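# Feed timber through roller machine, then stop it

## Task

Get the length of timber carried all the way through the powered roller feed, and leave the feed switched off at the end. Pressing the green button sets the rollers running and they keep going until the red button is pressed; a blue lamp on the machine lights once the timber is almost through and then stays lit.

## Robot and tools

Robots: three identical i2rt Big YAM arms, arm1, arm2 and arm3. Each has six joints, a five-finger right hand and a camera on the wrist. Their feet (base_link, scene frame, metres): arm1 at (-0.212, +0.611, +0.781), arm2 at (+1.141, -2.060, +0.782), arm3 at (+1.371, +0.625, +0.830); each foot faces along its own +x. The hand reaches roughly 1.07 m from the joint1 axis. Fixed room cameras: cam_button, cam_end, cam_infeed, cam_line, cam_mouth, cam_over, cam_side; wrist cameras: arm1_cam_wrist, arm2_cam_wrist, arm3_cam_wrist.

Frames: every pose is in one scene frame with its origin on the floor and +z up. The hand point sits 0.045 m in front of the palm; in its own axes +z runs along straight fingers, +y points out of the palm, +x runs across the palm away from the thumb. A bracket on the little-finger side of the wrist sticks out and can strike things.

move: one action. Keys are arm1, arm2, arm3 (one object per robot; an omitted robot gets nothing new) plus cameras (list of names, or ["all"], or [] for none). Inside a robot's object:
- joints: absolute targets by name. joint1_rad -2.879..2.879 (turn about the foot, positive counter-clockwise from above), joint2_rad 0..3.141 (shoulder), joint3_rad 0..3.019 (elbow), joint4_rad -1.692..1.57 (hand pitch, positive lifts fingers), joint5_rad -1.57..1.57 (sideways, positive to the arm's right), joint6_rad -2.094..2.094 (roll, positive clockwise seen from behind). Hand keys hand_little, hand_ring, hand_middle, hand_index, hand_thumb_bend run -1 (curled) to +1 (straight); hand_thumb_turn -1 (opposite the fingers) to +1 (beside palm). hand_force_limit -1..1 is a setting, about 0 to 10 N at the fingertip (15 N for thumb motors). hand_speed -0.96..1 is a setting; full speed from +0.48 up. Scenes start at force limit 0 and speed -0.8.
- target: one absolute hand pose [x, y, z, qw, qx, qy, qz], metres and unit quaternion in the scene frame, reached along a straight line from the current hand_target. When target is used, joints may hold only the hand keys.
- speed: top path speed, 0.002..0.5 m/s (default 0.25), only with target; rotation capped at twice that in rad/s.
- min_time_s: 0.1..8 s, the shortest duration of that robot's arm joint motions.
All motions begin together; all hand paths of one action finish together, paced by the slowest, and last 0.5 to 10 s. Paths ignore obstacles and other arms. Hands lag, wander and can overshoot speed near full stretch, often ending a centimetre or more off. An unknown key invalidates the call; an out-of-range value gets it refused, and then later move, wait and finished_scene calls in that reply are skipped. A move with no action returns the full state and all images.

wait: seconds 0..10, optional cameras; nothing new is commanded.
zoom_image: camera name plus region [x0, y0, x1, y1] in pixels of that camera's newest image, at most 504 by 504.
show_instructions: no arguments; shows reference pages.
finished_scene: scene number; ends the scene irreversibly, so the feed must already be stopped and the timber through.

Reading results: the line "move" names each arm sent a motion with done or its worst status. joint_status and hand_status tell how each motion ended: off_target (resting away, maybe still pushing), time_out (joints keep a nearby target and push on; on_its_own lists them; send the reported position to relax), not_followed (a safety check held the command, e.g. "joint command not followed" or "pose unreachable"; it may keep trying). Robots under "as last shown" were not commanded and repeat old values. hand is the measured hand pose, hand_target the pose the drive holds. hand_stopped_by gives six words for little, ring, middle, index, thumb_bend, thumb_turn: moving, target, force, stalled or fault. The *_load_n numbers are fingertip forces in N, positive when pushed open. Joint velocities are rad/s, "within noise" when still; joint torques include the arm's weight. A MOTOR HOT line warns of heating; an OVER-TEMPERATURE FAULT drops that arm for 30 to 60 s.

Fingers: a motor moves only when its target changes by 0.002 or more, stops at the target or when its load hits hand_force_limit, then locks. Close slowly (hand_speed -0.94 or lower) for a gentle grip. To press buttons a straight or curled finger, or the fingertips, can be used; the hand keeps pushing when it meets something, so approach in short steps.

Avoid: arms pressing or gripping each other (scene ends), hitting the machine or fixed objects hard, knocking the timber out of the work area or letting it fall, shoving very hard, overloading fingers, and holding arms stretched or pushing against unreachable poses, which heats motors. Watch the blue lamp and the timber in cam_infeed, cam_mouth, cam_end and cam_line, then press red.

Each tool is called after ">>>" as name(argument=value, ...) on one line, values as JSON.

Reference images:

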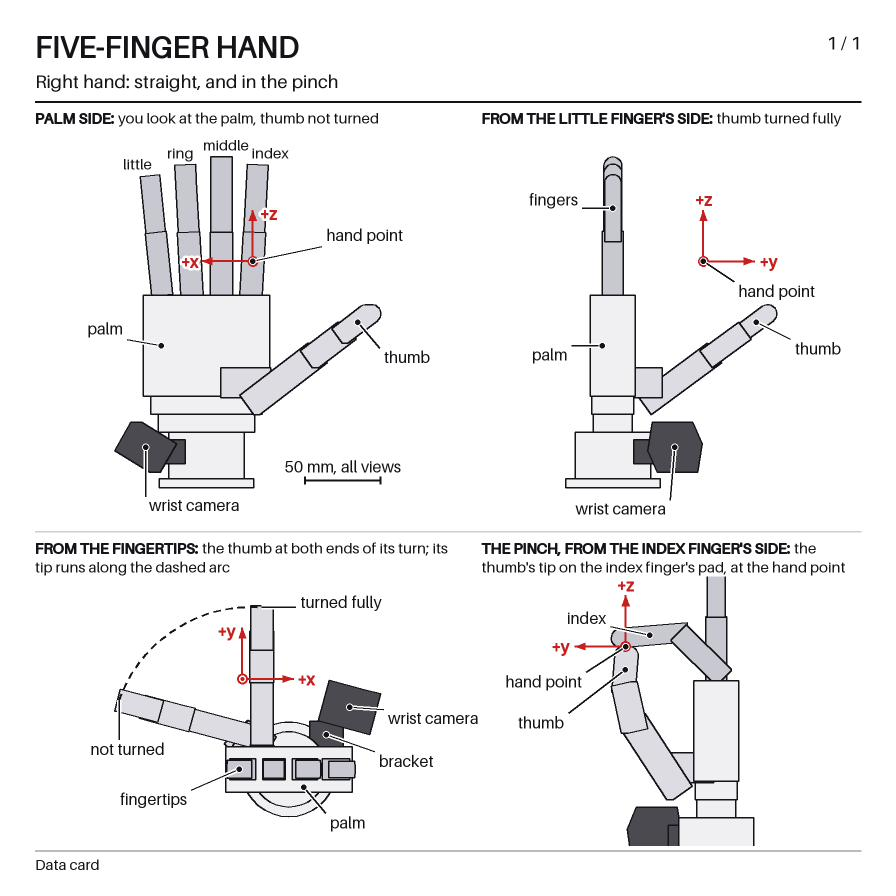

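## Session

>>> move(cameras=["all"])

Scene clock: 0.00 s.
Joint torques (N m): no reading
Heat: arm1: hottest joint3_rad 34 °C; arm2: hottest joint3_rad 33 °C; arm3: hottest joint2_rad 35 °C.
Joint velocities: within noise
arm1.joint_positions: joint1_rad=+0.425 joint2_rad=+0.595 joint3_rad=+1.368 joint4_rad=-1.623 joint5_rad=+0.122 joint6_rad=-1.017 hand_little=+1.000 hand_ring=+1.000 hand_middle=+1.000 hand_index=+1.000 hand_thumb_turn=+1.000 hand_thumb_bend=+1.000 hand_force_limit=+0.000 hand_speed=-0.800
arm1.joint_status: not commanded
arm1.hand_stopped_by: target,target,target,target,target,target
arm1.little_load_n: 0.5
arm1.ring_load_n: 0.0
arm1.middle_load_n: 0.0
arm1.index_load_n: 0.0
arm1.thumb_bend_load_n: 0.0
arm1.thumb_turn_load_n: 0.0
arm1.hand: x=-0.1936 y=+0.4526 z=+1.2120 quat_wxyz=(+0.154, +0.616, -0.702, +0.322) (m; scene frame)
arm1.hand_target: x=-0.1937 y=+0.4530 z=+1.2201 quat_wxyz=(+0.157, +0.613, -0.700, +0.332) (m; scene frame)
arm1.hand_status: not commanded
arm2.joint_positions: joint1_rad=-0.486 joint2_rad=+0.604 joint3_rad=+1.347 joint4_rad=-1.431 joint5_rad=-0.097 joint6_rad=-1.412 hand_little=+1.000 hand_ring=+1.000 hand_middle=+1.000 hand_index=+1.000 hand_thumb_turn=+1.000 hand_thumb_bend=+1.000 hand_force_limit=+0.000 hand_speed=-0.800
arm2.joint_status: not commanded
arm2.hand_stopped_by: target,target,target,target,target,target
arm2.little_load_n: 0.0
arm2.ring_load_n: 0.0
arm2.middle_load_n: 0.0
arm2.index_load_n: 0.0
arm2.thumb_bend_load_n: 0.0
arm2.thumb_turn_load_n: 0.0
arm2.hand: x=+1.2252 y=-1.8578 z=+1.2379 quat_wxyz=(-0.320, +0.740, +0.519, +0.284) (m; scene frame)
arm2.hand_target: x=+1.2252 y=-1.8577 z=+1.2501 quat_wxyz=(-0.329, +0.734, +0.516, +0.294) (m; scene frame)
arm2.hand_status: not commanded
arm3.joint_positions: joint1_rad=-0.812 joint2_rad=+0.585 joint3_rad=+1.319 joint4_rad=-1.434 joint5_rad=+0.107 joint6_rad=-1.255 hand_little=+1.000 hand_ring=+1.000 hand_middle=+1.000 hand_index=+1.000 hand_thumb_turn=+1.000 hand_thumb_bend=+1.000 hand_force_limit=+0.000 hand_speed=-0.800
arm3.joint_status: not commanded
arm3.hand_stopped_by: target,target,target,target,target,target
arm3.little_load_n: 0.0
arm3.ring_load_n: 0.0
arm3.middle_load_n: 0.0
arm3.index_load_n: 0.0
arm3.thumb_bend_load_n: 0.0
arm3.thumb_turn_load_n: 0.0
arm3.hand: x=+1.1774 y=+0.5588 z=+1.2786 quat_wxyz=(+0.398, +0.137, -0.893, +0.159) (m; scene frame)
arm3.hand_target: x=+1.1778 y=+0.5590 z=+1.2876 quat_wxyz=(+0.407, +0.136, -0.888, +0.164) (m; scene frame)
arm3.hand_status: not commanded
pictures: arm1_cam_wrist, arm2_cam_wrist, arm3_cam_wrist, cam_button, cam_end, cam_infeed, cam_line, cam_mouth, cam_over, cam_side
camera_calibration:
arm1_cam_wrist: T_world_to_cam=[[-0.973938, -0.215291, -0.071378, -0.0107421], [-0.198361, 0.96109, -0.192245, -0.237911], [0.109989, -0.173076, -0.978748, 1.3963], [0, 0, 0, 1]] pos_world=[-0.211232, 0.468007, 1.32012]
arm2_cam_wrist: T_world_to_cam=[[0.993627, -0.0944895, 0.0614547, -1.47023], [-0.0663624, -0.93111, -0.358649, -1.204], [0.0911097, 0.352286, -0.931447, 1.82036], [0, 0, 0, 1]] pos_world=[1.21511, -1.90126, 1.3541]
arm3_cam_wrist: T_world_to_cam=[[-0.509423, 0.860516, 0.00067446, 0.122269], [0.796863, 0.472036, -0.377084, -0.712838], [-0.324805, -0.191558, -0.926179, 1.78898], [0, 0, 0, 1]] pos_world=[1.21139, 0.573963, 1.38803]

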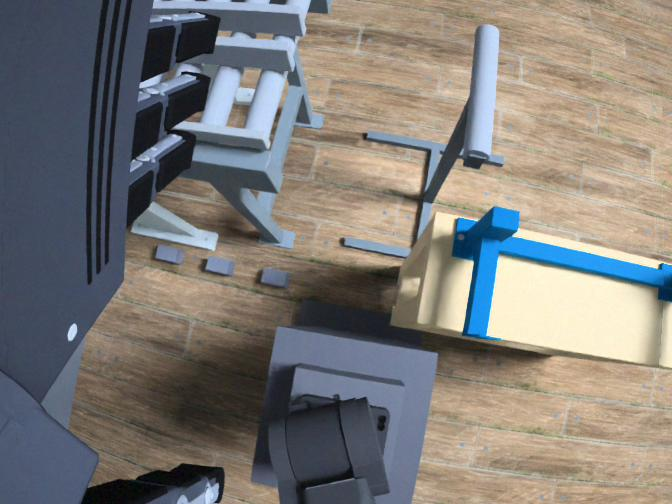

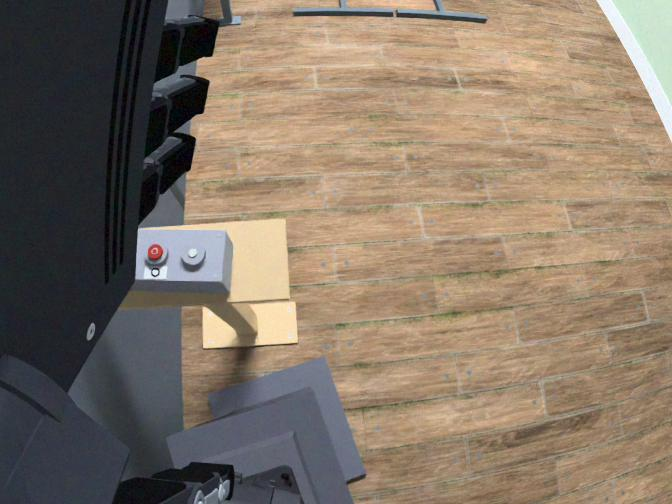

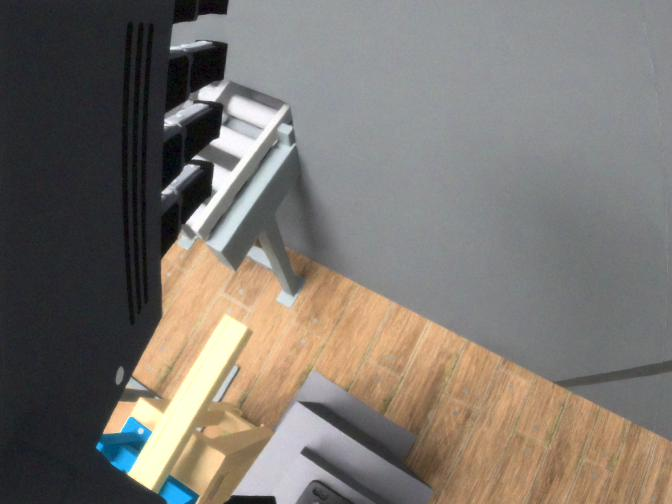

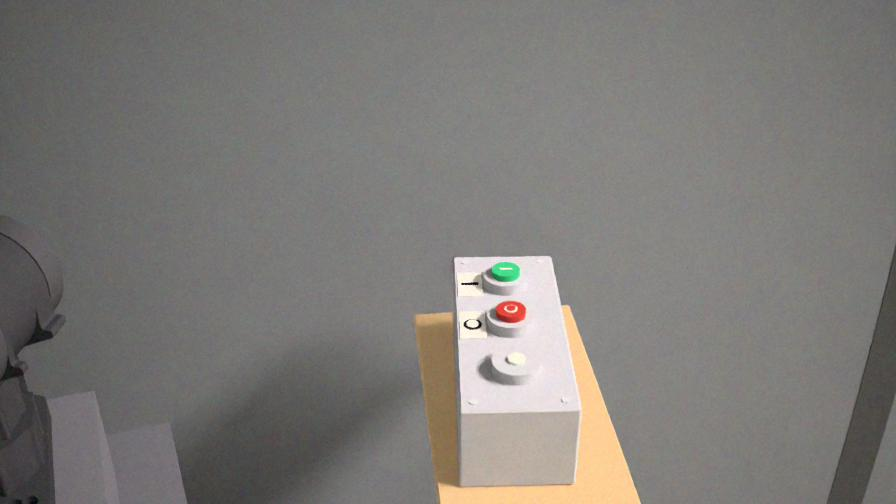

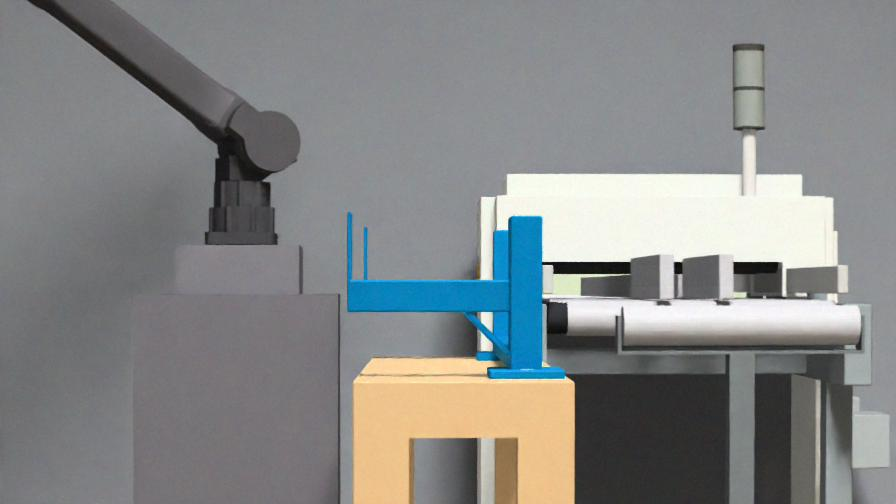

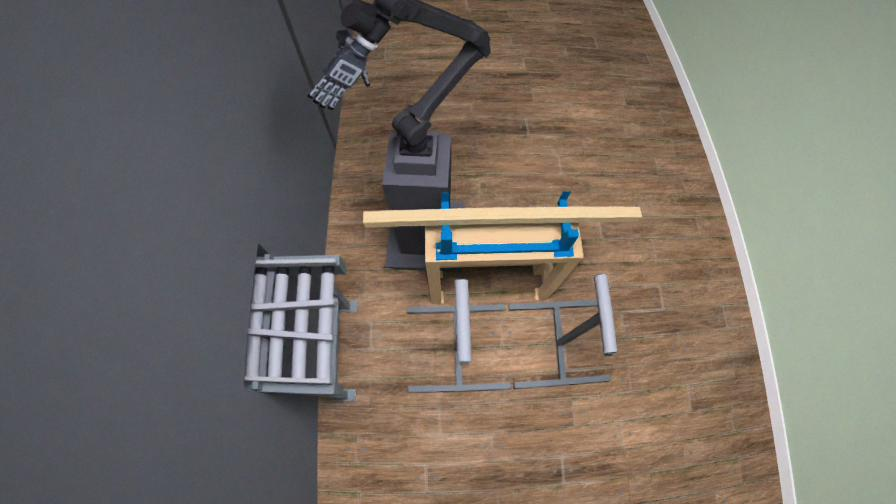

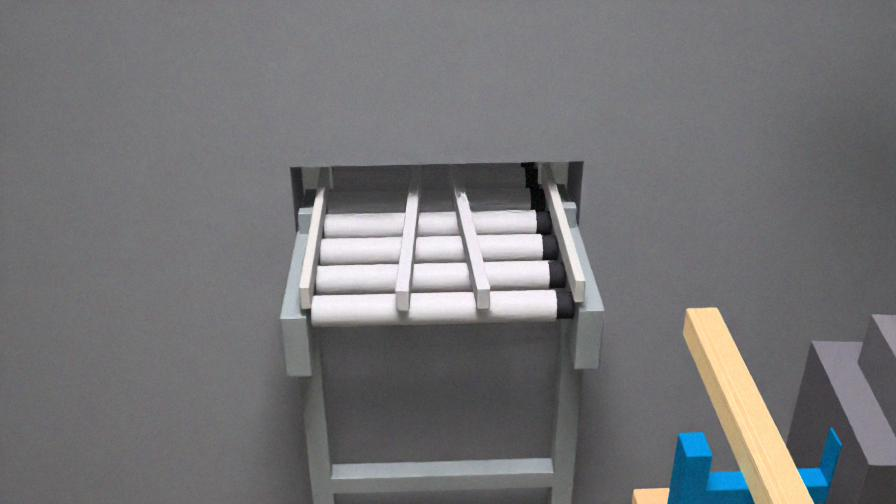

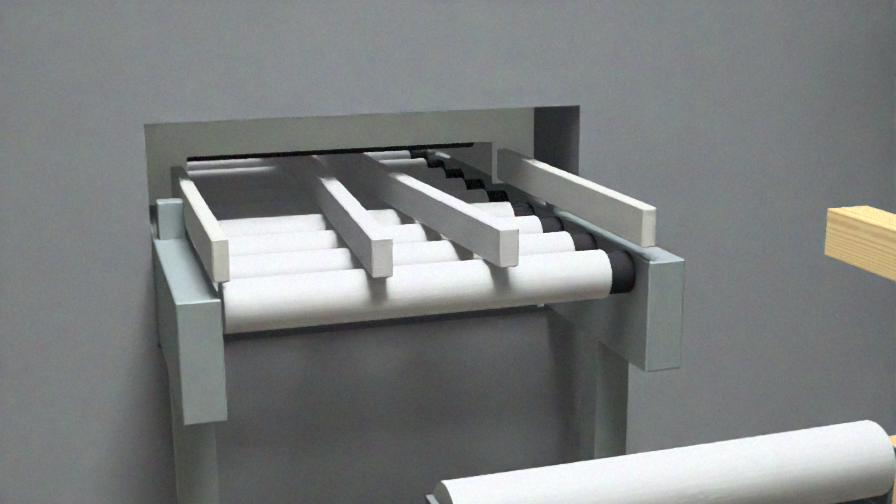

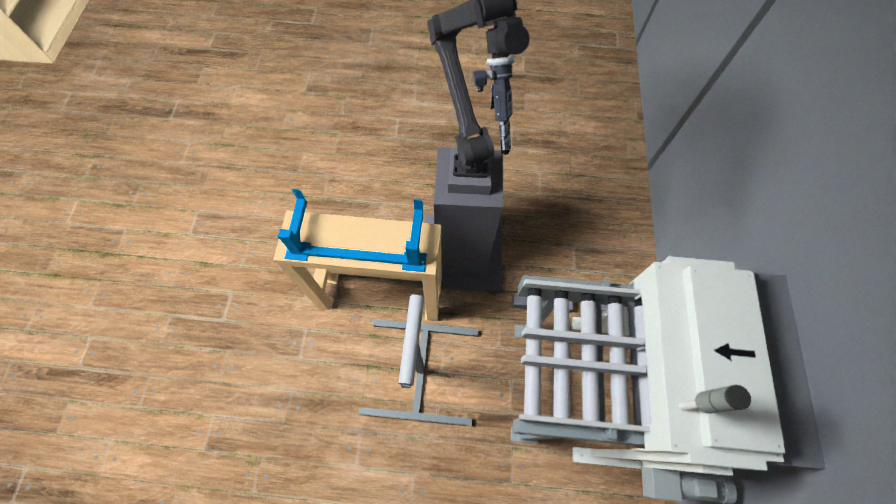

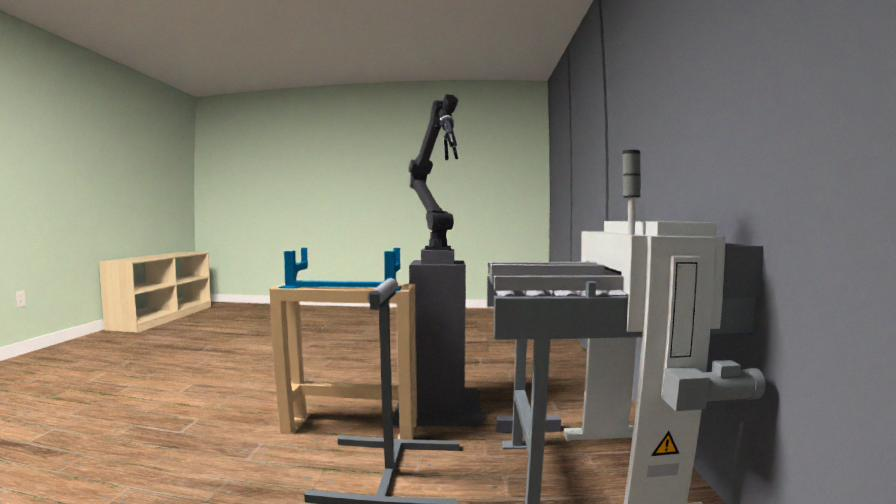

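>>> move(arm3={"target": [1.717, 0.36, 0.97, 0, 0, 1, 0], "speed": 0.3, "joints": {"hand_thumb_turn": -1, "hand_speed": 0}}, arm2={"target": [0.983, -1.740, 0.93, 0, 1, 0, 0], "speed": 0.3, "joints": {"hand_little": -1, "hand_ring": -1, "hand_middle": -1, "hand_speed": 0}}, cameras=["arm3_cam_wrist", "cam_infeed"])

>>> zoom_image(camera="cam_infeed", region=[340, 160, 660, 340])

Scene clock: 37.87 s.
Joint torques (N m): arm1=[-0.26 3.9 10.96 2.03 0.2 -0.12] | arm2=[-0.97 -7.47 9.35 0.83 -0.14 0.14] | arm3=[-0.91 -10.29 8.94 0.38 -0.12 0.11]
Heat: arm1: hottest joint3_rad 41 °C; arm2: hottest joint3_rad 38 °C; arm3: hottest joint3_rad 38 °C.
move: arm2 done; arm3 off_target
Joint velocities: within noise
arm1: as last shown
arm1.little_load_n: 0.0
arm2.joint_positions: joint1_rad=+0.082 joint2_rad=+1.421 joint3_rad=+1.148 joint4_rad=-1.322 joint5_rad=+0.001 joint6_rad=+0.312 hand_little=-1.000 hand_ring=-1.000 hand_middle=-1.000 hand_index=+1.000 hand_thumb_turn=+1.000 hand_thumb_bend=+1.000 hand_force_limit=+0.000 hand_speed=+0.000
arm2.joint_status: all done
arm2.hand_stopped_by: target,target,target,target,target,target
arm2.little_load_n: 0.0
arm2.ring_load_n: 0.0
arm2.middle_load_n: 0.0
arm2.index_load_n: 0.0
arm2.thumb_bend_load_n: 0.0
arm2.thumb_turn_load_n: 0.0
arm2.hand: x=+0.9838 y=-1.7480 z=+0.9257 quat_wxyz=(+0.013, +1.000, +0.010, +0.006) (m; scene frame)
arm2.hand_target: x=+0.9830 y=-1.7401 z=+0.9302 quat_wxyz=(+0.000, +1.000, +0.000, +0.000) (m; scene frame)
arm2.hand_status: done (0.009 m and 2.0 deg from the pose sent, 0.409 m and 84.5 deg at the start)
arm3.joint_positions: joint1_rad=+0.847 joint2_rad=+1.547 joint3_rad=+1.246 joint4_rad=-1.312 joint5_rad=-0.009 joint6_rad=+0.756 hand_little=+1.000 hand_ring=+1.000 hand_middle=+1.000 hand_index=+1.000 hand_thumb_turn=-1.000 hand_thumb_bend=+1.000 hand_force_limit=+0.000 hand_speed=+0.000
arm3.joint_status: all done
arm3.hand_stopped_by: target,target,target,target,target,target
arm3.little_load_n: 0.0
arm3.ring_load_n: 0.0
arm3.middle_load_n: 0.0
arm3.index_load_n: 0.0
arm3.thumb_bend_load_n: 0.0
arm3.thumb_turn_load_n: 0.0
arm3.hand: x=+1.7022 y=+0.3723 z=+0.9599 quat_wxyz=(+0.015, +0.002, -1.000, -0.016) (m; scene frame)
arm3.hand_target: x=+1.7165 y=+0.3606 z=+0.9702 quat_wxyz=(+0.000, +0.000, -1.000, +0.000) (m; scene frame)
arm3.hand_status: off_target (0.022 m and 2.5 deg from the pose sent, 0.653 m and 53.5 deg at the start; pose on its path clipped on 4 of 100 steps; a joint's target at an end of its range on 36 of 100 steps)
pictures: arm3_cam_wrist, cam_infeed
camera_calibration:
arm3_cam_wrist: T_world_to_cam=[[-0.230417, 0.972406, 0.0365395, -0.000798234], [0.868515, 0.188574, 0.45839, -1.9814], [0.43885, 0.137356, -0.888, 0.169535], [0, 0, 0, 1]] pos_world=[1.64629, 0.351131, 1.05883]

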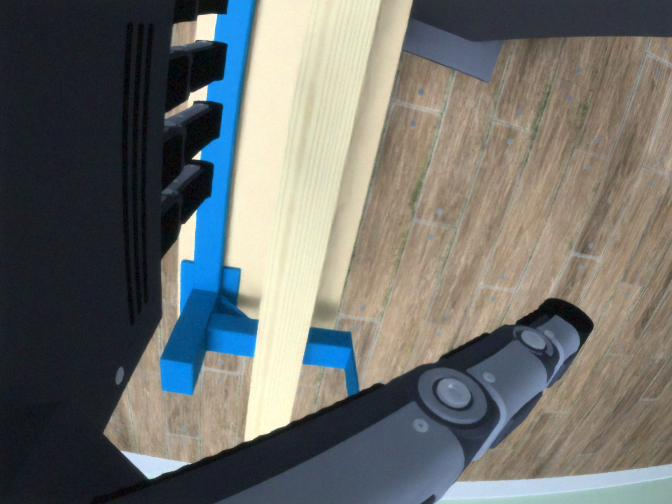

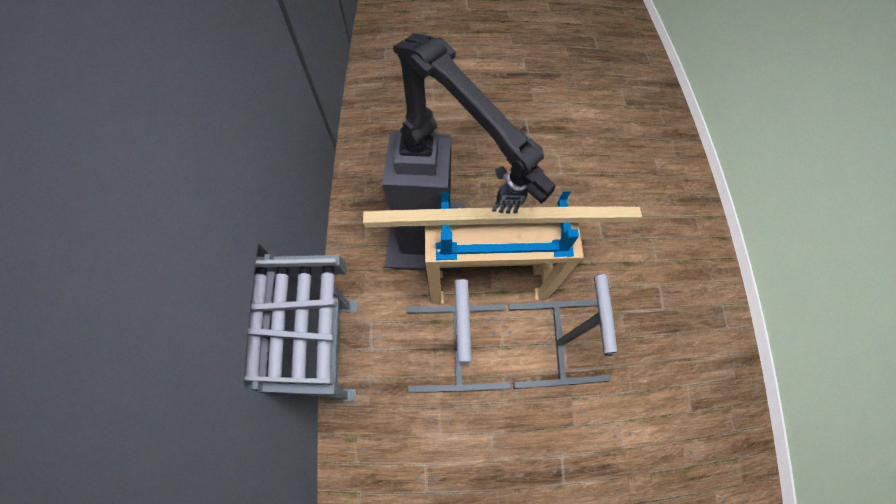

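Scaled by 1.575 from the camera's 896x504 image, which has a finer 1280x720 frame.

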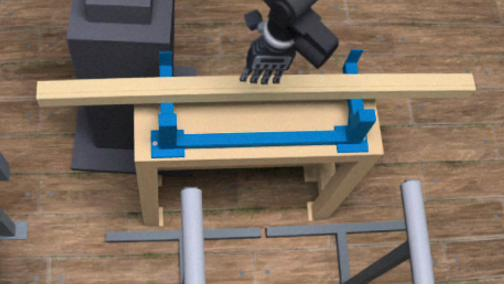

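>>> move(arm3={"target": [1.740, 0.365, 0.85, 0, 0, 1, 0], "speed": 0.2}, cameras=["arm3_cam_wrist"])

Scene clock: 57.50 s.
Joint torques (N m): arm1=[-0.38 3.78 11.03 1.92 0.21 -0.11] | arm2=[-1.03 -7.59 9.24 0.83 -0.14 0.1] | arm3=[-0.91 -11.58 5.59 0.59 -0.12 0.12]
Heat: arm1: hottest joint3_rad 43 °C; arm2: hottest joint3_rad 38 °C; arm3: hottest joint3_rad 39 °C.
move: arm3 done
Joint velocities: within noise
arm1, arm2: as last shown
arm2.hand: x=+0.9837 y=-1.7479 z=+0.9257 quat_wxyz=(+0.013, +1.000, +0.010, +0.006) (m; scene frame)
arm3.joint_positions: joint1_rad=+0.893 joint2_rad=+1.708 joint3_rad=+1.144 joint4_rad=-1.012 joint5_rad=-0.009 joint6_rad=+0.802 hand_little=+1.000 hand_ring=+1.000 hand_middle=+1.000 hand_index=+1.000 hand_thumb_turn=-1.000 hand_thumb_bend=+1.000 hand_force_limit=+0.000 hand_speed=+0.000
arm3.joint_status: not commanded
arm3.hand_stopped_by: target,target,target,target,target,target
arm3.little_load_n: 0.0
arm3.ring_load_n: 0.0
arm3.middle_load_n: 0.0
arm3.index_load_n: 0.0
arm3.thumb_bend_load_n: 0.0
arm3.thumb_turn_load_n: 0.0
arm3.hand: x=+1.7355 y=+0.3663 z=+0.8532 quat_wxyz=(+0.003, +0.002, -1.000, -0.002) (m; scene frame)
arm3.hand_target: x=+1.7400 y=+0.3650 z=+0.8501 quat_wxyz=(+0.000, +0.000, -1.000, +0.000) (m; scene frame)
arm3.hand_status: done (0.006 m and 0.5 deg from the pose sent, 0.116 m and 2.5 deg at the start)
pictures: arm3_cam_wrist
camera_calibration:
arm3_cam_wrist: T_world_to_cam=[[-0.231246, 0.972884, 0.00473789, 0.0450194], [0.856727, 0.201324, 0.474856, -1.9587], [0.461026, 0.113868, -0.880051, 0.0243462], [0, 0, 0, 1]] pos_world=[1.67726, 0.347763, 0.951315]

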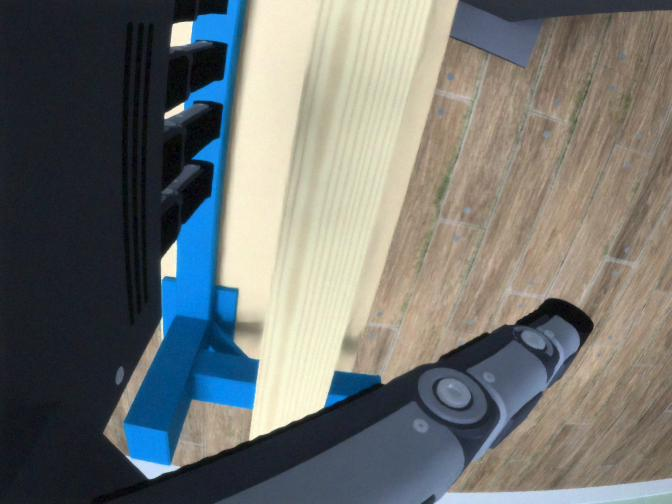

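>>> move(arm3={"target": [1.742, 0.367, 0.747, 0, 0, 1, 0], "speed": 0.12}, cameras=["arm3_cam_wrist"])

Scene clock: 70.27 s.
Joint torques (N m): arm1=[-0.67 3.78 10.99 1.98 0.22 -0.13] | arm2=[-1.03 -7.59 9.24 0.83 -0.14 0.1] | arm3=[-0.5 -11.93 4.3 0.62 -0.11 0.11]
Heat: arm1: hottest joint3_rad 44 °C; arm2: hottest joint3_rad 39 °C; arm3: hottest joint3_rad 39 °C.
move: arm3 done
Joint velocities: within noise
arm1, arm2: as last shown
arm1.ring_load_n: 0.5
arm3.joint_positions: joint1_rad=+0.898 joint2_rad=+1.877 joint3_rad=+1.069 joint4_rad=-0.755 joint5_rad=-0.009 joint6_rad=+0.810 hand_little=+1.000 hand_ring=+1.000 hand_middle=+1.000 hand_index=+1.000 hand_thumb_turn=-1.000 hand_thumb_bend=+1.000 hand_force_limit=+0.000 hand_speed=+0.000
arm3.joint_status: not commanded
arm3.hand_stopped_by: target,target,target,target,target,target
arm3.little_load_n: 0.0
arm3.ring_load_n: 0.0
arm3.middle_load_n: 0.0
arm3.index_load_n: 0.0
arm3.thumb_bend_load_n: 0.0
arm3.thumb_turn_load_n: 0.0
arm3.hand: x=+1.7401 y=+0.3642 z=+0.7555 quat_wxyz=(-0.002, +0.001, -1.000, +0.002) (m; scene frame)
arm3.hand_target: x=+1.7419 y=+0.3672 z=+0.7471 quat_wxyz=(+0.000, +0.000, -1.000, +0.000) (m; scene frame)
arm3.hand_status: done (0.009 m and 0.4 deg from the pose sent, 0.106 m and 0.5 deg at the start)
pictures: arm3_cam_wrist
camera_calibration:
arm3_cam_wrist: T_world_to_cam=[[-0.228761, 0.973461, -0.00648424, 0.0524486], [0.852647, 0.203576, 0.481196, -1.91424], [0.469746, 0.10455, -0.876589, -0.0778662], [0, 0, 0, 1]] pos_world=[1.68075, 0.346777, 0.853209]

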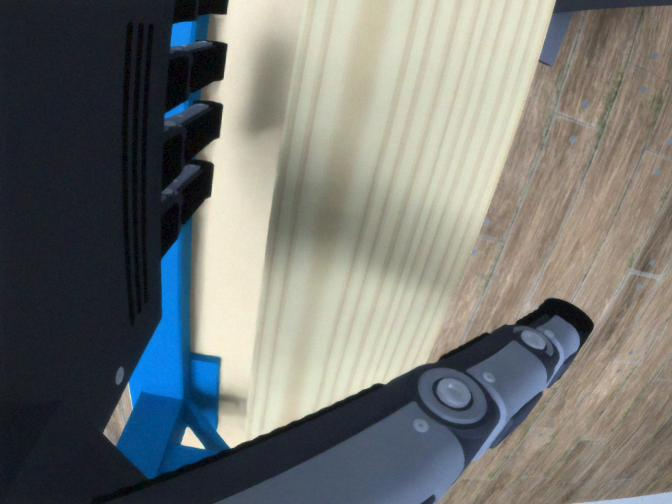

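>>> move(arm3={"joints": {"hand_little": 0.15, "hand_ring": 0.15, "hand_middle": 0.15, "hand_index": 0.15, "hand_force_limit": 0.0, "hand_speed": -0.5}})

>>> move(arm3={"joints": {"hand_little": -0.7, "hand_ring": -0.7, "hand_middle": -0.7, "hand_index": -0.7, "hand_thumb_bend": -0.5, "hand_force_limit": 0.1, "hand_speed": -0.86}}, cameras=["arm3_cam_wrist", "cam_infeed"])

Scene clock: 80.00 s.
Joint torques (N m): arm1=[-0.85 3.72 10.97 1.96 0.19 -0.12] | arm2=[-1.03 -7.59 9.24 0.83 -0.14 0.1] | arm3=[-0.44 -12.57 4.31 0.16 -0.32 0.11]
Heat: arm1: hottest joint3_rad 45 °C; arm2: hottest joint3_rad 39 °C; arm3: hottest joint3_rad 39 °C.
move: arm3 done
Joint velocities: within noise
arm1, arm2: as last shown
arm1.ring_load_n: 0.0
arm3.joint_positions: joint1_rad=+0.897 joint2_rad=+1.886 joint3_rad=+1.068 joint4_rad=-0.742 joint5_rad=-0.004 joint6_rad=+0.810 hand_little=+0.150 hand_ring=+0.150 hand_middle=+0.150 hand_index=+0.150 hand_thumb_turn=-1.000 hand_thumb_bend=+1.000 hand_force_limit=+0.000 hand_speed=-0.500
arm3.joint_status: all done
arm3.hand_stopped_by: target,target,target,target,target,target
arm3.little_load_n: 1.5
arm3.ring_load_n: 0.5
arm3.middle_load_n: 0.0
arm3.index_load_n: 0.0
arm3.thumb_bend_load_n: 0.0
arm3.thumb_turn_load_n: -0.5
arm3.hand: x=+1.7401 y=+0.3624 z=+0.7511 quat_wxyz=(-0.001, +0.000, -1.000, +0.005) (m; scene frame)
arm3.hand_target: x=+1.7418 y=+0.3671 z=+0.7471 quat_wxyz=(+0.000, +0.000, -1.000, +0.000) (m; scene frame)
arm3.hand_status: not commanded
pictures: none

Scene clock: 86.23 s.
Joint torques (N m): arm1=[-0.56 3.66 10.96 2 0.2 -0.14] | arm2=[-0.97 -7.59 9.25 0.83 -0.14 0.1] | arm3=[-0.73 -12.75 4.41 0.13 -0.23 0.12]
Heat: arm1: hottest joint3_rad 45 °C; arm2: hottest joint3_rad 39 °C; arm3: hottest joint3_rad 39 °C.
move: arm3 off_target
Joint velocities: within noise
arm1, arm2: as last shown
arm3.joint_positions: joint1_rad=+0.898 joint2_rad=+1.889 joint3_rad=+1.066 joint4_rad=-0.740 joint5_rad=-0.006 joint6_rad=+0.809 hand_little=-0.080 hand_ring=-0.055 hand_middle=-0.067 hand_index=-0.081 hand_thumb_turn=-1.000 hand_thumb_bend=+0.902 hand_force_limit=+0.100 hand_speed=-0.860
arm3.joint_status: hand_little off_target (ended at -0.080, target -0.700); hand_ring off_target (ended at -0.055, target -0.700); hand_middle off_target (ended at -0.067, target -0.700); hand_index off_target (ended at -0.081, target -0.700); hand_thumb_bend off_target (ended at +0.902, target -0.500); the others done
arm3.hand_stopped_by: force,force,force,force,force,target
arm3.little_load_n: 5.0
arm3.ring_load_n: 0.0
arm3.middle_load_n: 2.5
arm3.index_load_n: 5.0
arm3.thumb_bend_load_n: 11.0
arm3.thumb_turn_load_n: 2.0
arm3.hand: x=+1.7396 y=+0.3639 z=+0.7495 quat_wxyz=(-0.001, +0.001, -1.000, +0.003) (m; scene frame)
arm3.hand_target: x=+1.7418 y=+0.3672 z=+0.7472 quat_wxyz=(+0.000, +0.000, -1.000, +0.000) (m; scene frame)
arm3.hand_status: not commanded
pictures: arm3_cam_wrist, cam_infeed
camera_calibration:
arm3_cam_wrist: T_world_to_cam=[[-0.229534, 0.973266, -0.00819794, 0.0553538], [0.853246, 0.205267, 0.479413, -1.91119], [0.468279, 0.103047, -0.877551, -0.079075], [0, 0, 0, 1]] pos_world=[1.68045, 0.346579, 0.847312]

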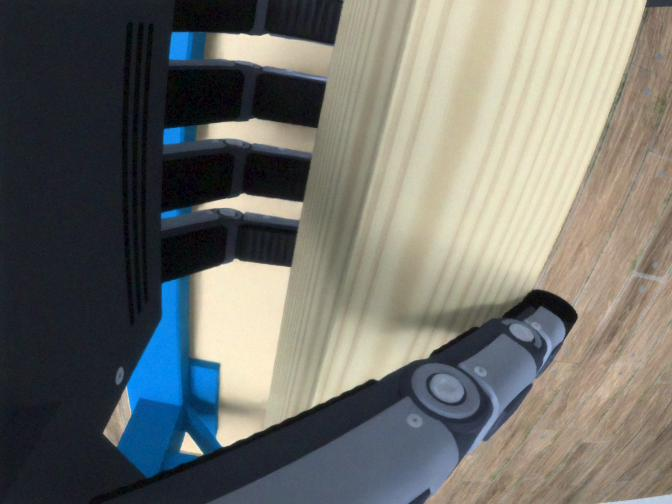

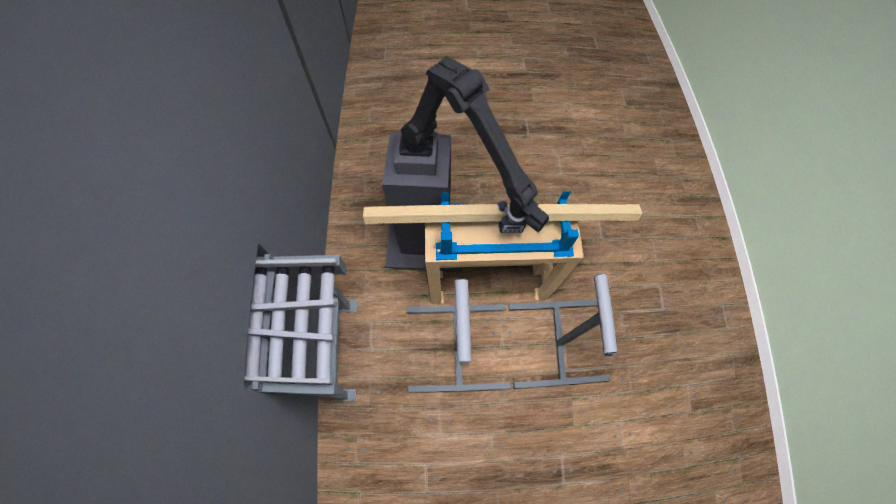

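>>> move(arm3={"target": [1.742, 0.362, 0.90, 0, 0, 1, 0], "speed": 0.12}, cameras=["arm3_cam_wrist", "cam_infeed", "cam_line"])

Scene clock: 97.20 s.
Joint torques (N m): arm1=[-0.38 3.96 10.97 1.89 0.21 -0.12] | arm2=[-1.08 -7.59 9.24 0.83 -0.14 0.1] | arm3=[-1.2 -13.39 8.06 -0.31 -0.16 0]
Heat: arm1: hottest joint3_rad 46 °C; arm2: hottest joint3_rad 39 °C; arm3: hottest joint2_rad 38 °C.
move: arm3 off_target
Joint velocities: within noise
arm1, arm2: as last shown
arm3.joint_positions: joint1_rad=+0.894 joint2_rad=+1.672 joint3_rad=+1.184 joint4_rad=-1.117 joint5_rad=-0.008 joint6_rad=+0.812 hand_little=-0.081 hand_ring=-0.055 hand_middle=-0.068 hand_index=-0.081 hand_thumb_turn=-1.000 hand_thumb_bend=+0.899 hand_force_limit=+0.100 hand_speed=-0.860
arm3.joint_status: not commanded
arm3.hand_stopped_by: force,force,force,force,force,target
arm3.little_load_n: 0.0
arm3.ring_load_n: 0.0
arm3.middle_load_n: 0.0
arm3.index_load_n: 0.0
arm3.thumb_bend_load_n: 0.0
arm3.thumb_turn_load_n: 0.0
arm3.hand: x=+1.7322 y=+0.3708 z=+0.8832 quat_wxyz=(+0.013, -0.003, -1.000, -0.012) (m; scene frame)
arm3.hand_target: x=+1.7416 y=+0.3624 z=+0.9000 quat_wxyz=(+0.000, +0.000, -1.000, +0.000) (m; scene frame)
arm3.hand_status: off_target (0.021 m and 2.1 deg from the pose sent, 0.151 m and 0.4 deg at the start)
pictures: arm3_cam_wrist, cam_infeed, cam_line
camera_calibration:
arm3_cam_wrist: T_world_to_cam=[[-0.22179, 0.974688, 0.028143, 0.00198701], [0.86852, 0.184347, 0.460097, -1.97211], [0.443263, 0.126487, -0.887423, 0.0843166], [0, 0, 0, 1]] pos_world=[1.67588, 0.35095, 0.982129]

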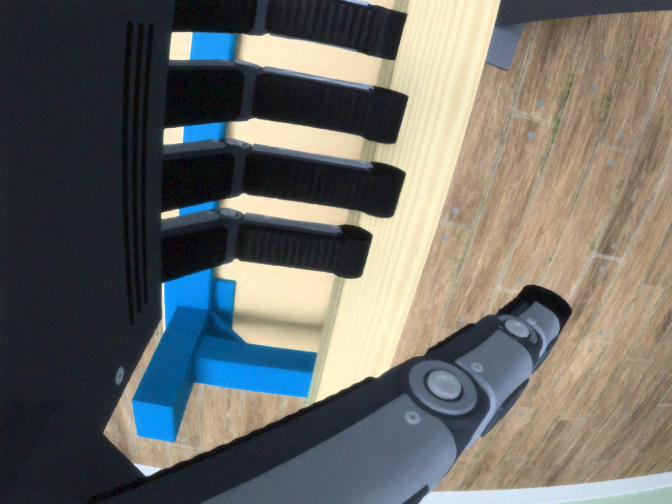

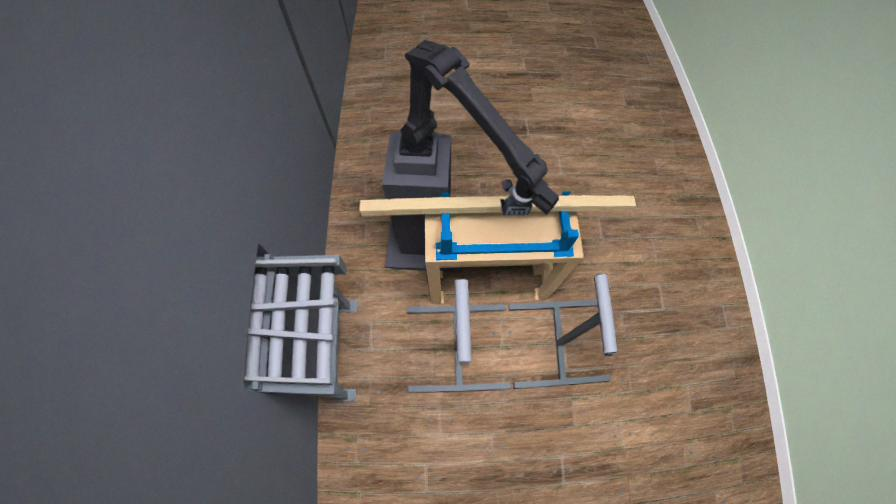

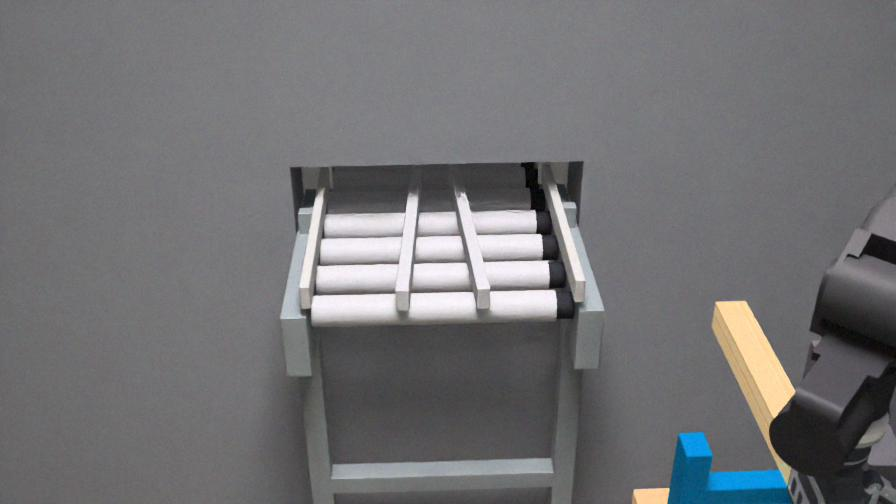

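>>> move(arm3={"joints": {"hand_little": 1, "hand_ring": 1, "hand_middle": 1, "hand_index": 1, "hand_thumb_bend": 1, "hand_speed": 0}}, cameras=["arm3_cam_wrist", "cam_infeed", "cam_line", "cam_mouth"])

>>> zoom_image(camera="cam_infeed", region=[340, 160, 660, 340])

>>> zoom_image(camera="cam_line", region=[580, 280, 890, 500])

Scene clock: 142.93 s.
Joint torques (N m): arm1=[-0.67 3.78 10.99 1.98 0.22 -0.11] | arm2=[-1.03 -7.59 9.25 0.84 -0.14 0.1] | arm3=[-1.14 -13.16 8.06 -0.35 -0.13 -0.01]
Heat: arm1: hottest joint3_rad 47 °C; arm2: hottest joint3_rad 40 °C; arm3: hottest joint3_rad 41 °C.
move: arm3 done
Joint velocities: within noise
arm1, arm2: as last shown
arm2.middle_load_n: 0.5
arm3.joint_positions: joint1_rad=+0.894 joint2_rad=+1.672 joint3_rad=+1.184 joint4_rad=-1.119 joint5_rad=-0.008 joint6_rad=+0.812 hand_little=+1.000 hand_ring=+1.000 hand_middle=+1.000 hand_index=+1.000 hand_thumb_turn=-1.000 hand_thumb_bend=+1.000 hand_force_limit=+0.100 hand_speed=+0.000
arm3.joint_status: all done
arm3.hand_stopped_by: target,target,target,target,target,target
arm3.little_load_n: 0.5
arm3.ring_load_n: 0.0
arm3.middle_load_n: 0.0
arm3.index_load_n: 0.0
arm3.thumb_bend_load_n: 0.0
arm3.thumb_turn_load_n: 0.0
arm3.hand: x=+1.7319 y=+0.3711 z=+0.8832 quat_wxyz=(+0.014, -0.003, -1.000, -0.012) (m; scene frame)
arm3.hand_target: x=+1.7416 y=+0.3623 z=+0.9000 quat_wxyz=(+0.000, +0.000, -1.000, +0.000) (m; scene frame)
arm3.hand_status: not commanded
pictures: arm3_cam_wrist, cam_infeed, cam_line, cam_mouth
camera_calibration:
arm3_cam_wrist: T_world_to_cam=[[-0.221739, 0.974663, 0.0293944, 0.000441701], [0.869049, 0.18386, 0.459292, -1.97194], [0.442251, 0.127388, -0.887799, 0.0862176], [0, 0, 0, 1]] pos_world=[1.67568, 0.351148, 0.982229]

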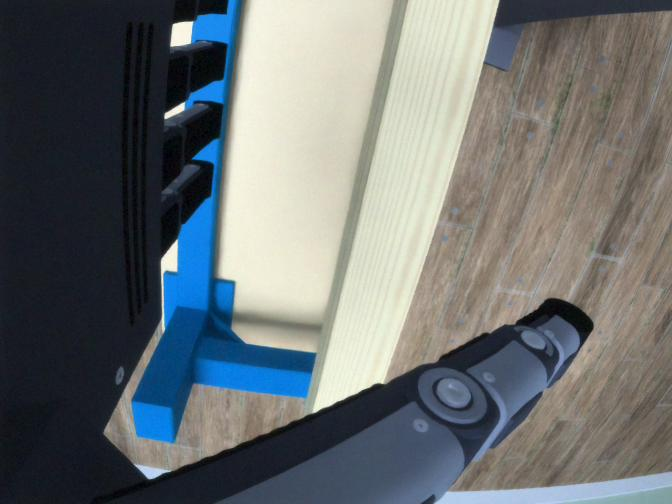

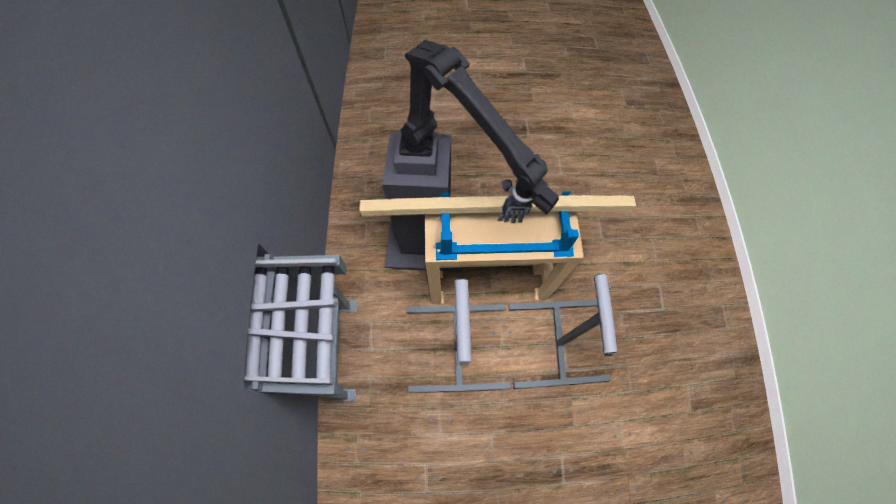

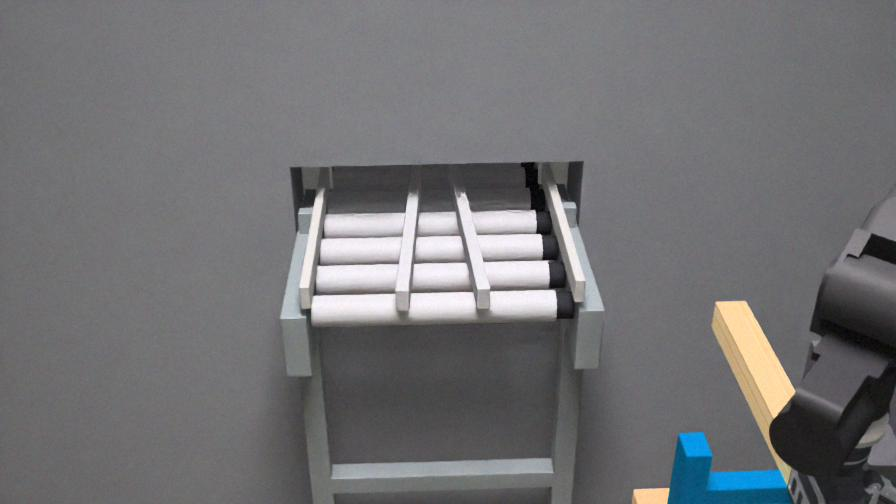

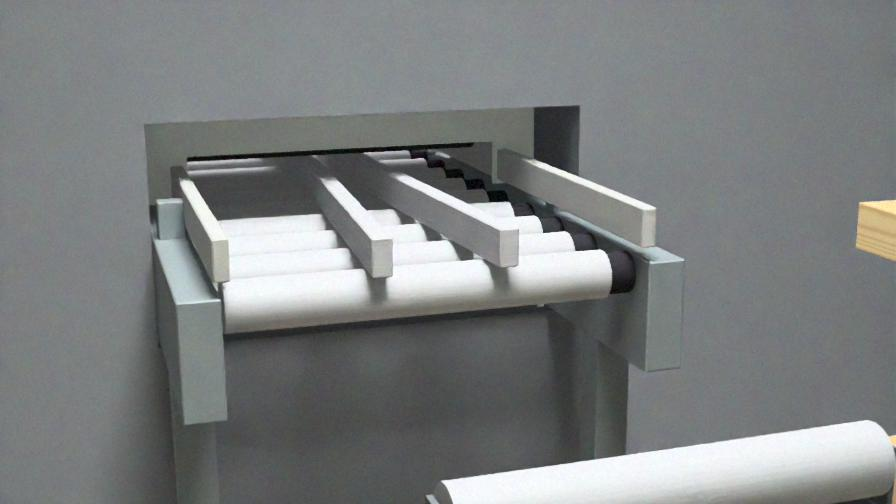

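Scaled by 1.575 from the camera's 896x504 image, which has a finer 1280x720 frame.

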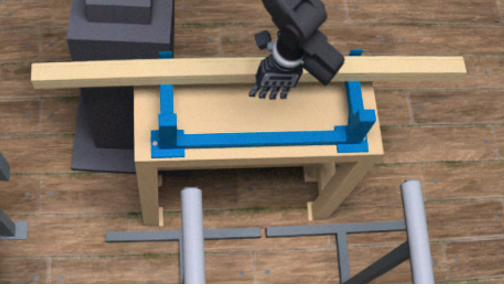

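Scaled by 1.626 from the camera's 896x504 image, which has a finer 1280x720 frame.

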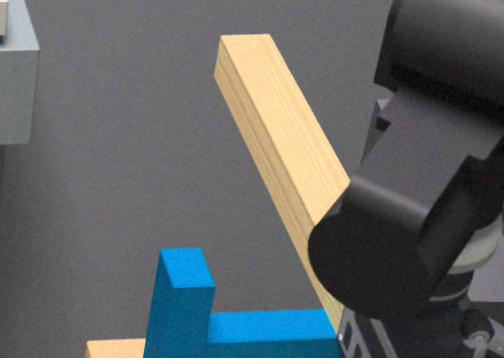

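>>> move(arm3={"target": [1.737, 0.405, 0.80, 0, 0, 1, 0], "speed": 0.15}, cameras=["arm3_cam_wrist"])

Scene clock: 156.77 s.
Joint torques (N m): arm1=[-0.56 3.6 10.93 1.94 0.2 -0.09] | arm2=[-1.03 -7.65 9.24 0.83 -0.14 0.1] | arm3=[-0.85 -10.4 4.9 0.64 -0.14 0.13]
Heat: arm1: hottest joint3_rad 47 °C; arm2: hottest joint3_rad 40 °C; arm3: hottest joint3_rad 41 °C.
move: arm3 done
Joint velocities: within noise
arm1.joint_positions: joint1_rad=+0.425 joint2_rad=+0.595 joint3_rad=+1.368 joint4_rad=-1.623 joint5_rad=+0.122 joint6_rad=-1.017 hand_little=+1.000 hand_ring=+1.000 hand_middle=+1.000 hand_index=+1.000 hand_thumb_turn=+1.000 hand_thumb_bend=+1.000 hand_force_limit=+0.000 hand_speed=-0.800
arm1.joint_status: not commanded
arm1.hand_stopped_by: target,target,target,target,target,target
arm1.little_load_n: 0.0
arm1.ring_load_n: 0.0
arm1.middle_load_n: 0.0
arm1.index_load_n: 0.0
arm1.thumb_bend_load_n: 0.0
arm1.thumb_turn_load_n: 0.0
arm1.hand: x=-0.1936 y=+0.4526 z=+1.2120 quat_wxyz=(+0.154, +0.616, -0.702, +0.322) (m; scene frame)
arm1.hand_target: x=-0.1937 y=+0.4530 z=+1.2201 quat_wxyz=(+0.157, +0.613, -0.700, +0.332) (m; scene frame)
arm1.hand_status: not commanded
arm2: as last shown
arm2.middle_load_n: 0.0
arm3.joint_positions: joint1_rad=+0.955 joint2_rad=+1.719 joint3_rad=+1.008 joint4_rad=-0.856 joint5_rad=-0.008 joint6_rad=+0.864 hand_little=+1.000 hand_ring=+1.000 hand_middle=+1.000 hand_index=+1.000 hand_thumb_turn=-1.000 hand_thumb_bend=+1.000 hand_force_limit=+0.100 hand_speed=+0.000
arm3.joint_status: not commanded
arm3.hand_stopped_by: target,target,target,target,target,target
arm3.little_load_n: 0.0
arm3.ring_load_n: 0.0
arm3.middle_load_n: 0.0
arm3.index_load_n: 0.0
arm3.thumb_bend_load_n: 0.0
arm3.thumb_turn_load_n: 0.5
arm3.hand: x=+1.7340 y=+0.4047 z=+0.8063 quat_wxyz=(+0.000, +0.002, -1.000, +0.001) (m; scene frame)
arm3.hand_target: x=+1.7369 y=+0.4051 z=+0.8001 quat_wxyz=(+0.000, +0.000, -1.000, +0.000) (m; scene frame)
arm3.hand_status: done (0.007 m and 0.3 deg from the pose sent, 0.090 m and 2.2 deg at the start)
pictures: arm3_cam_wrist
camera_calibration:
arm3_cam_wrist: T_world_to_cam=[[-0.231346, 0.972867, -0.002883, 0.0138461], [0.853931, 0.204481, 0.478529, -1.94216], [0.466134, 0.108244, -0.878067, -0.0287064], [0, 0, 0, 1]] pos_world=[1.67505, 0.386771, 0.904212]

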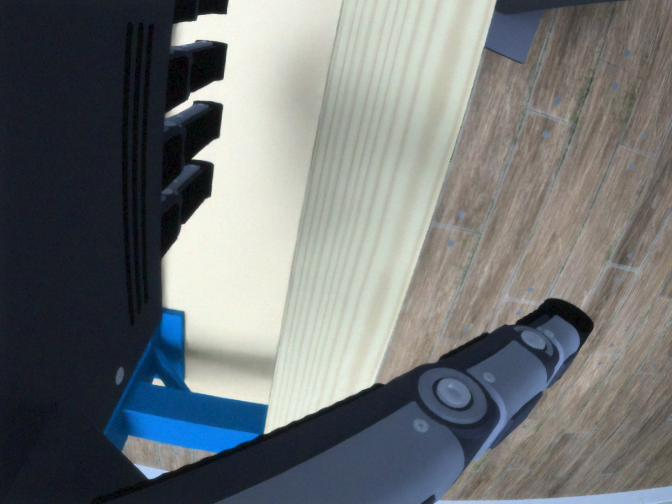

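>>> move(arm3={"target": [1.738, 0.414, 0.728, 0, 0, 1, 0], "speed": 0.1}, cameras=["arm3_cam_wrist"])

Scene clock: 172.57 s.
Joint torques (N m): arm1=[-0.62 3.6 11 1.95 0.21 -0.11] | arm2=[-1.03 -7.59 9.24 0.83 -0.14 0.1] | arm3=[-0.73 -10.87 3.75 0.57 -0.15 0.12]
Heat: arm1: hottest joint3_rad 48 °C; arm2: hottest joint3_rad 40 °C; arm3: hottest joint3_rad 41 °C.
move: arm3 done
Joint velocities: within noise
arm1: as last shown
arm1.thumb_bend_load_n: 0.5
arm2.joint_positions: joint1_rad=+0.082 joint2_rad=+1.421 joint3_rad=+1.148 joint4_rad=-1.322 joint5_rad=+0.001 joint6_rad=+0.312 hand_little=-1.000 hand_ring=-1.000 hand_middle=-1.000 hand_index=+1.000 hand_thumb_turn=+1.000 hand_thumb_bend=+1.000 hand_force_limit=+0.000 hand_speed=+0.000
arm2.joint_status: not commanded
arm2.hand_stopped_by: target,target,target,target,target,target
arm2.little_load_n: 0.0
arm2.ring_load_n: 0.5
arm2.middle_load_n: 0.0
arm2.index_load_n: 0.0
arm2.thumb_bend_load_n: 0.0
arm2.thumb_turn_load_n: 0.0
arm2.hand: x=+0.9837 y=-1.7479 z=+0.9257 quat_wxyz=(+0.013, +1.000, +0.010, +0.006) (m; scene frame)
arm2.hand_target: x=+0.9830 y=-1.7401 z=+0.9302 quat_wxyz=(+0.000, +1.000, +0.000, +0.000) (m; scene frame)
arm2.hand_status: not commanded
arm3.joint_positions: joint1_rad=+0.972 joint2_rad=+1.856 joint3_rad=+0.957 joint4_rad=-0.662 joint5_rad=-0.008 joint6_rad=+0.883 hand_little=+1.000 hand_ring=+1.000 hand_middle=+1.000 hand_index=+1.000 hand_thumb_turn=-1.000 hand_thumb_bend=+1.000 hand_force_limit=+0.100 hand_speed=+0.000
arm3.joint_status: not commanded
arm3.hand_stopped_by: target,target,target,target,target,target
arm3.little_load_n: 0.0
arm3.ring_load_n: 0.0
arm3.middle_load_n: 0.0
arm3.index_load_n: -0.5
arm3.thumb_bend_load_n: 0.0
arm3.thumb_turn_load_n: 0.0
arm3.hand: x=+1.7373 y=+0.4109 z=+0.7363 quat_wxyz=(-0.003, +0.001, -1.000, +0.003) (m; scene frame)
arm3.hand_target: x=+1.7379 y=+0.4140 z=+0.7282 quat_wxyz=(+0.000, +0.000, -1.000, +0.000) (m; scene frame)
arm3.hand_status: done (0.009 m and 0.5 deg from the pose sent, 0.079 m and 0.3 deg at the start)
pictures: arm3_cam_wrist
camera_calibration:
arm3_cam_wrist: T_world_to_cam=[[-0.229507, 0.973276, -0.00782254, 0.0087597], [0.85193, 0.204766, 0.481961, -1.912], [0.470683, 0.103949, -0.876157, -0.0999498], [0, 0, 0, 1]] pos_world=[1.67795, 0.393378, 0.834008]

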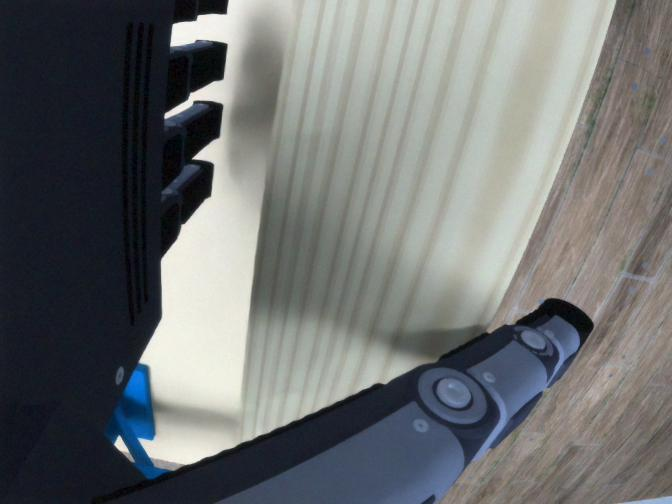

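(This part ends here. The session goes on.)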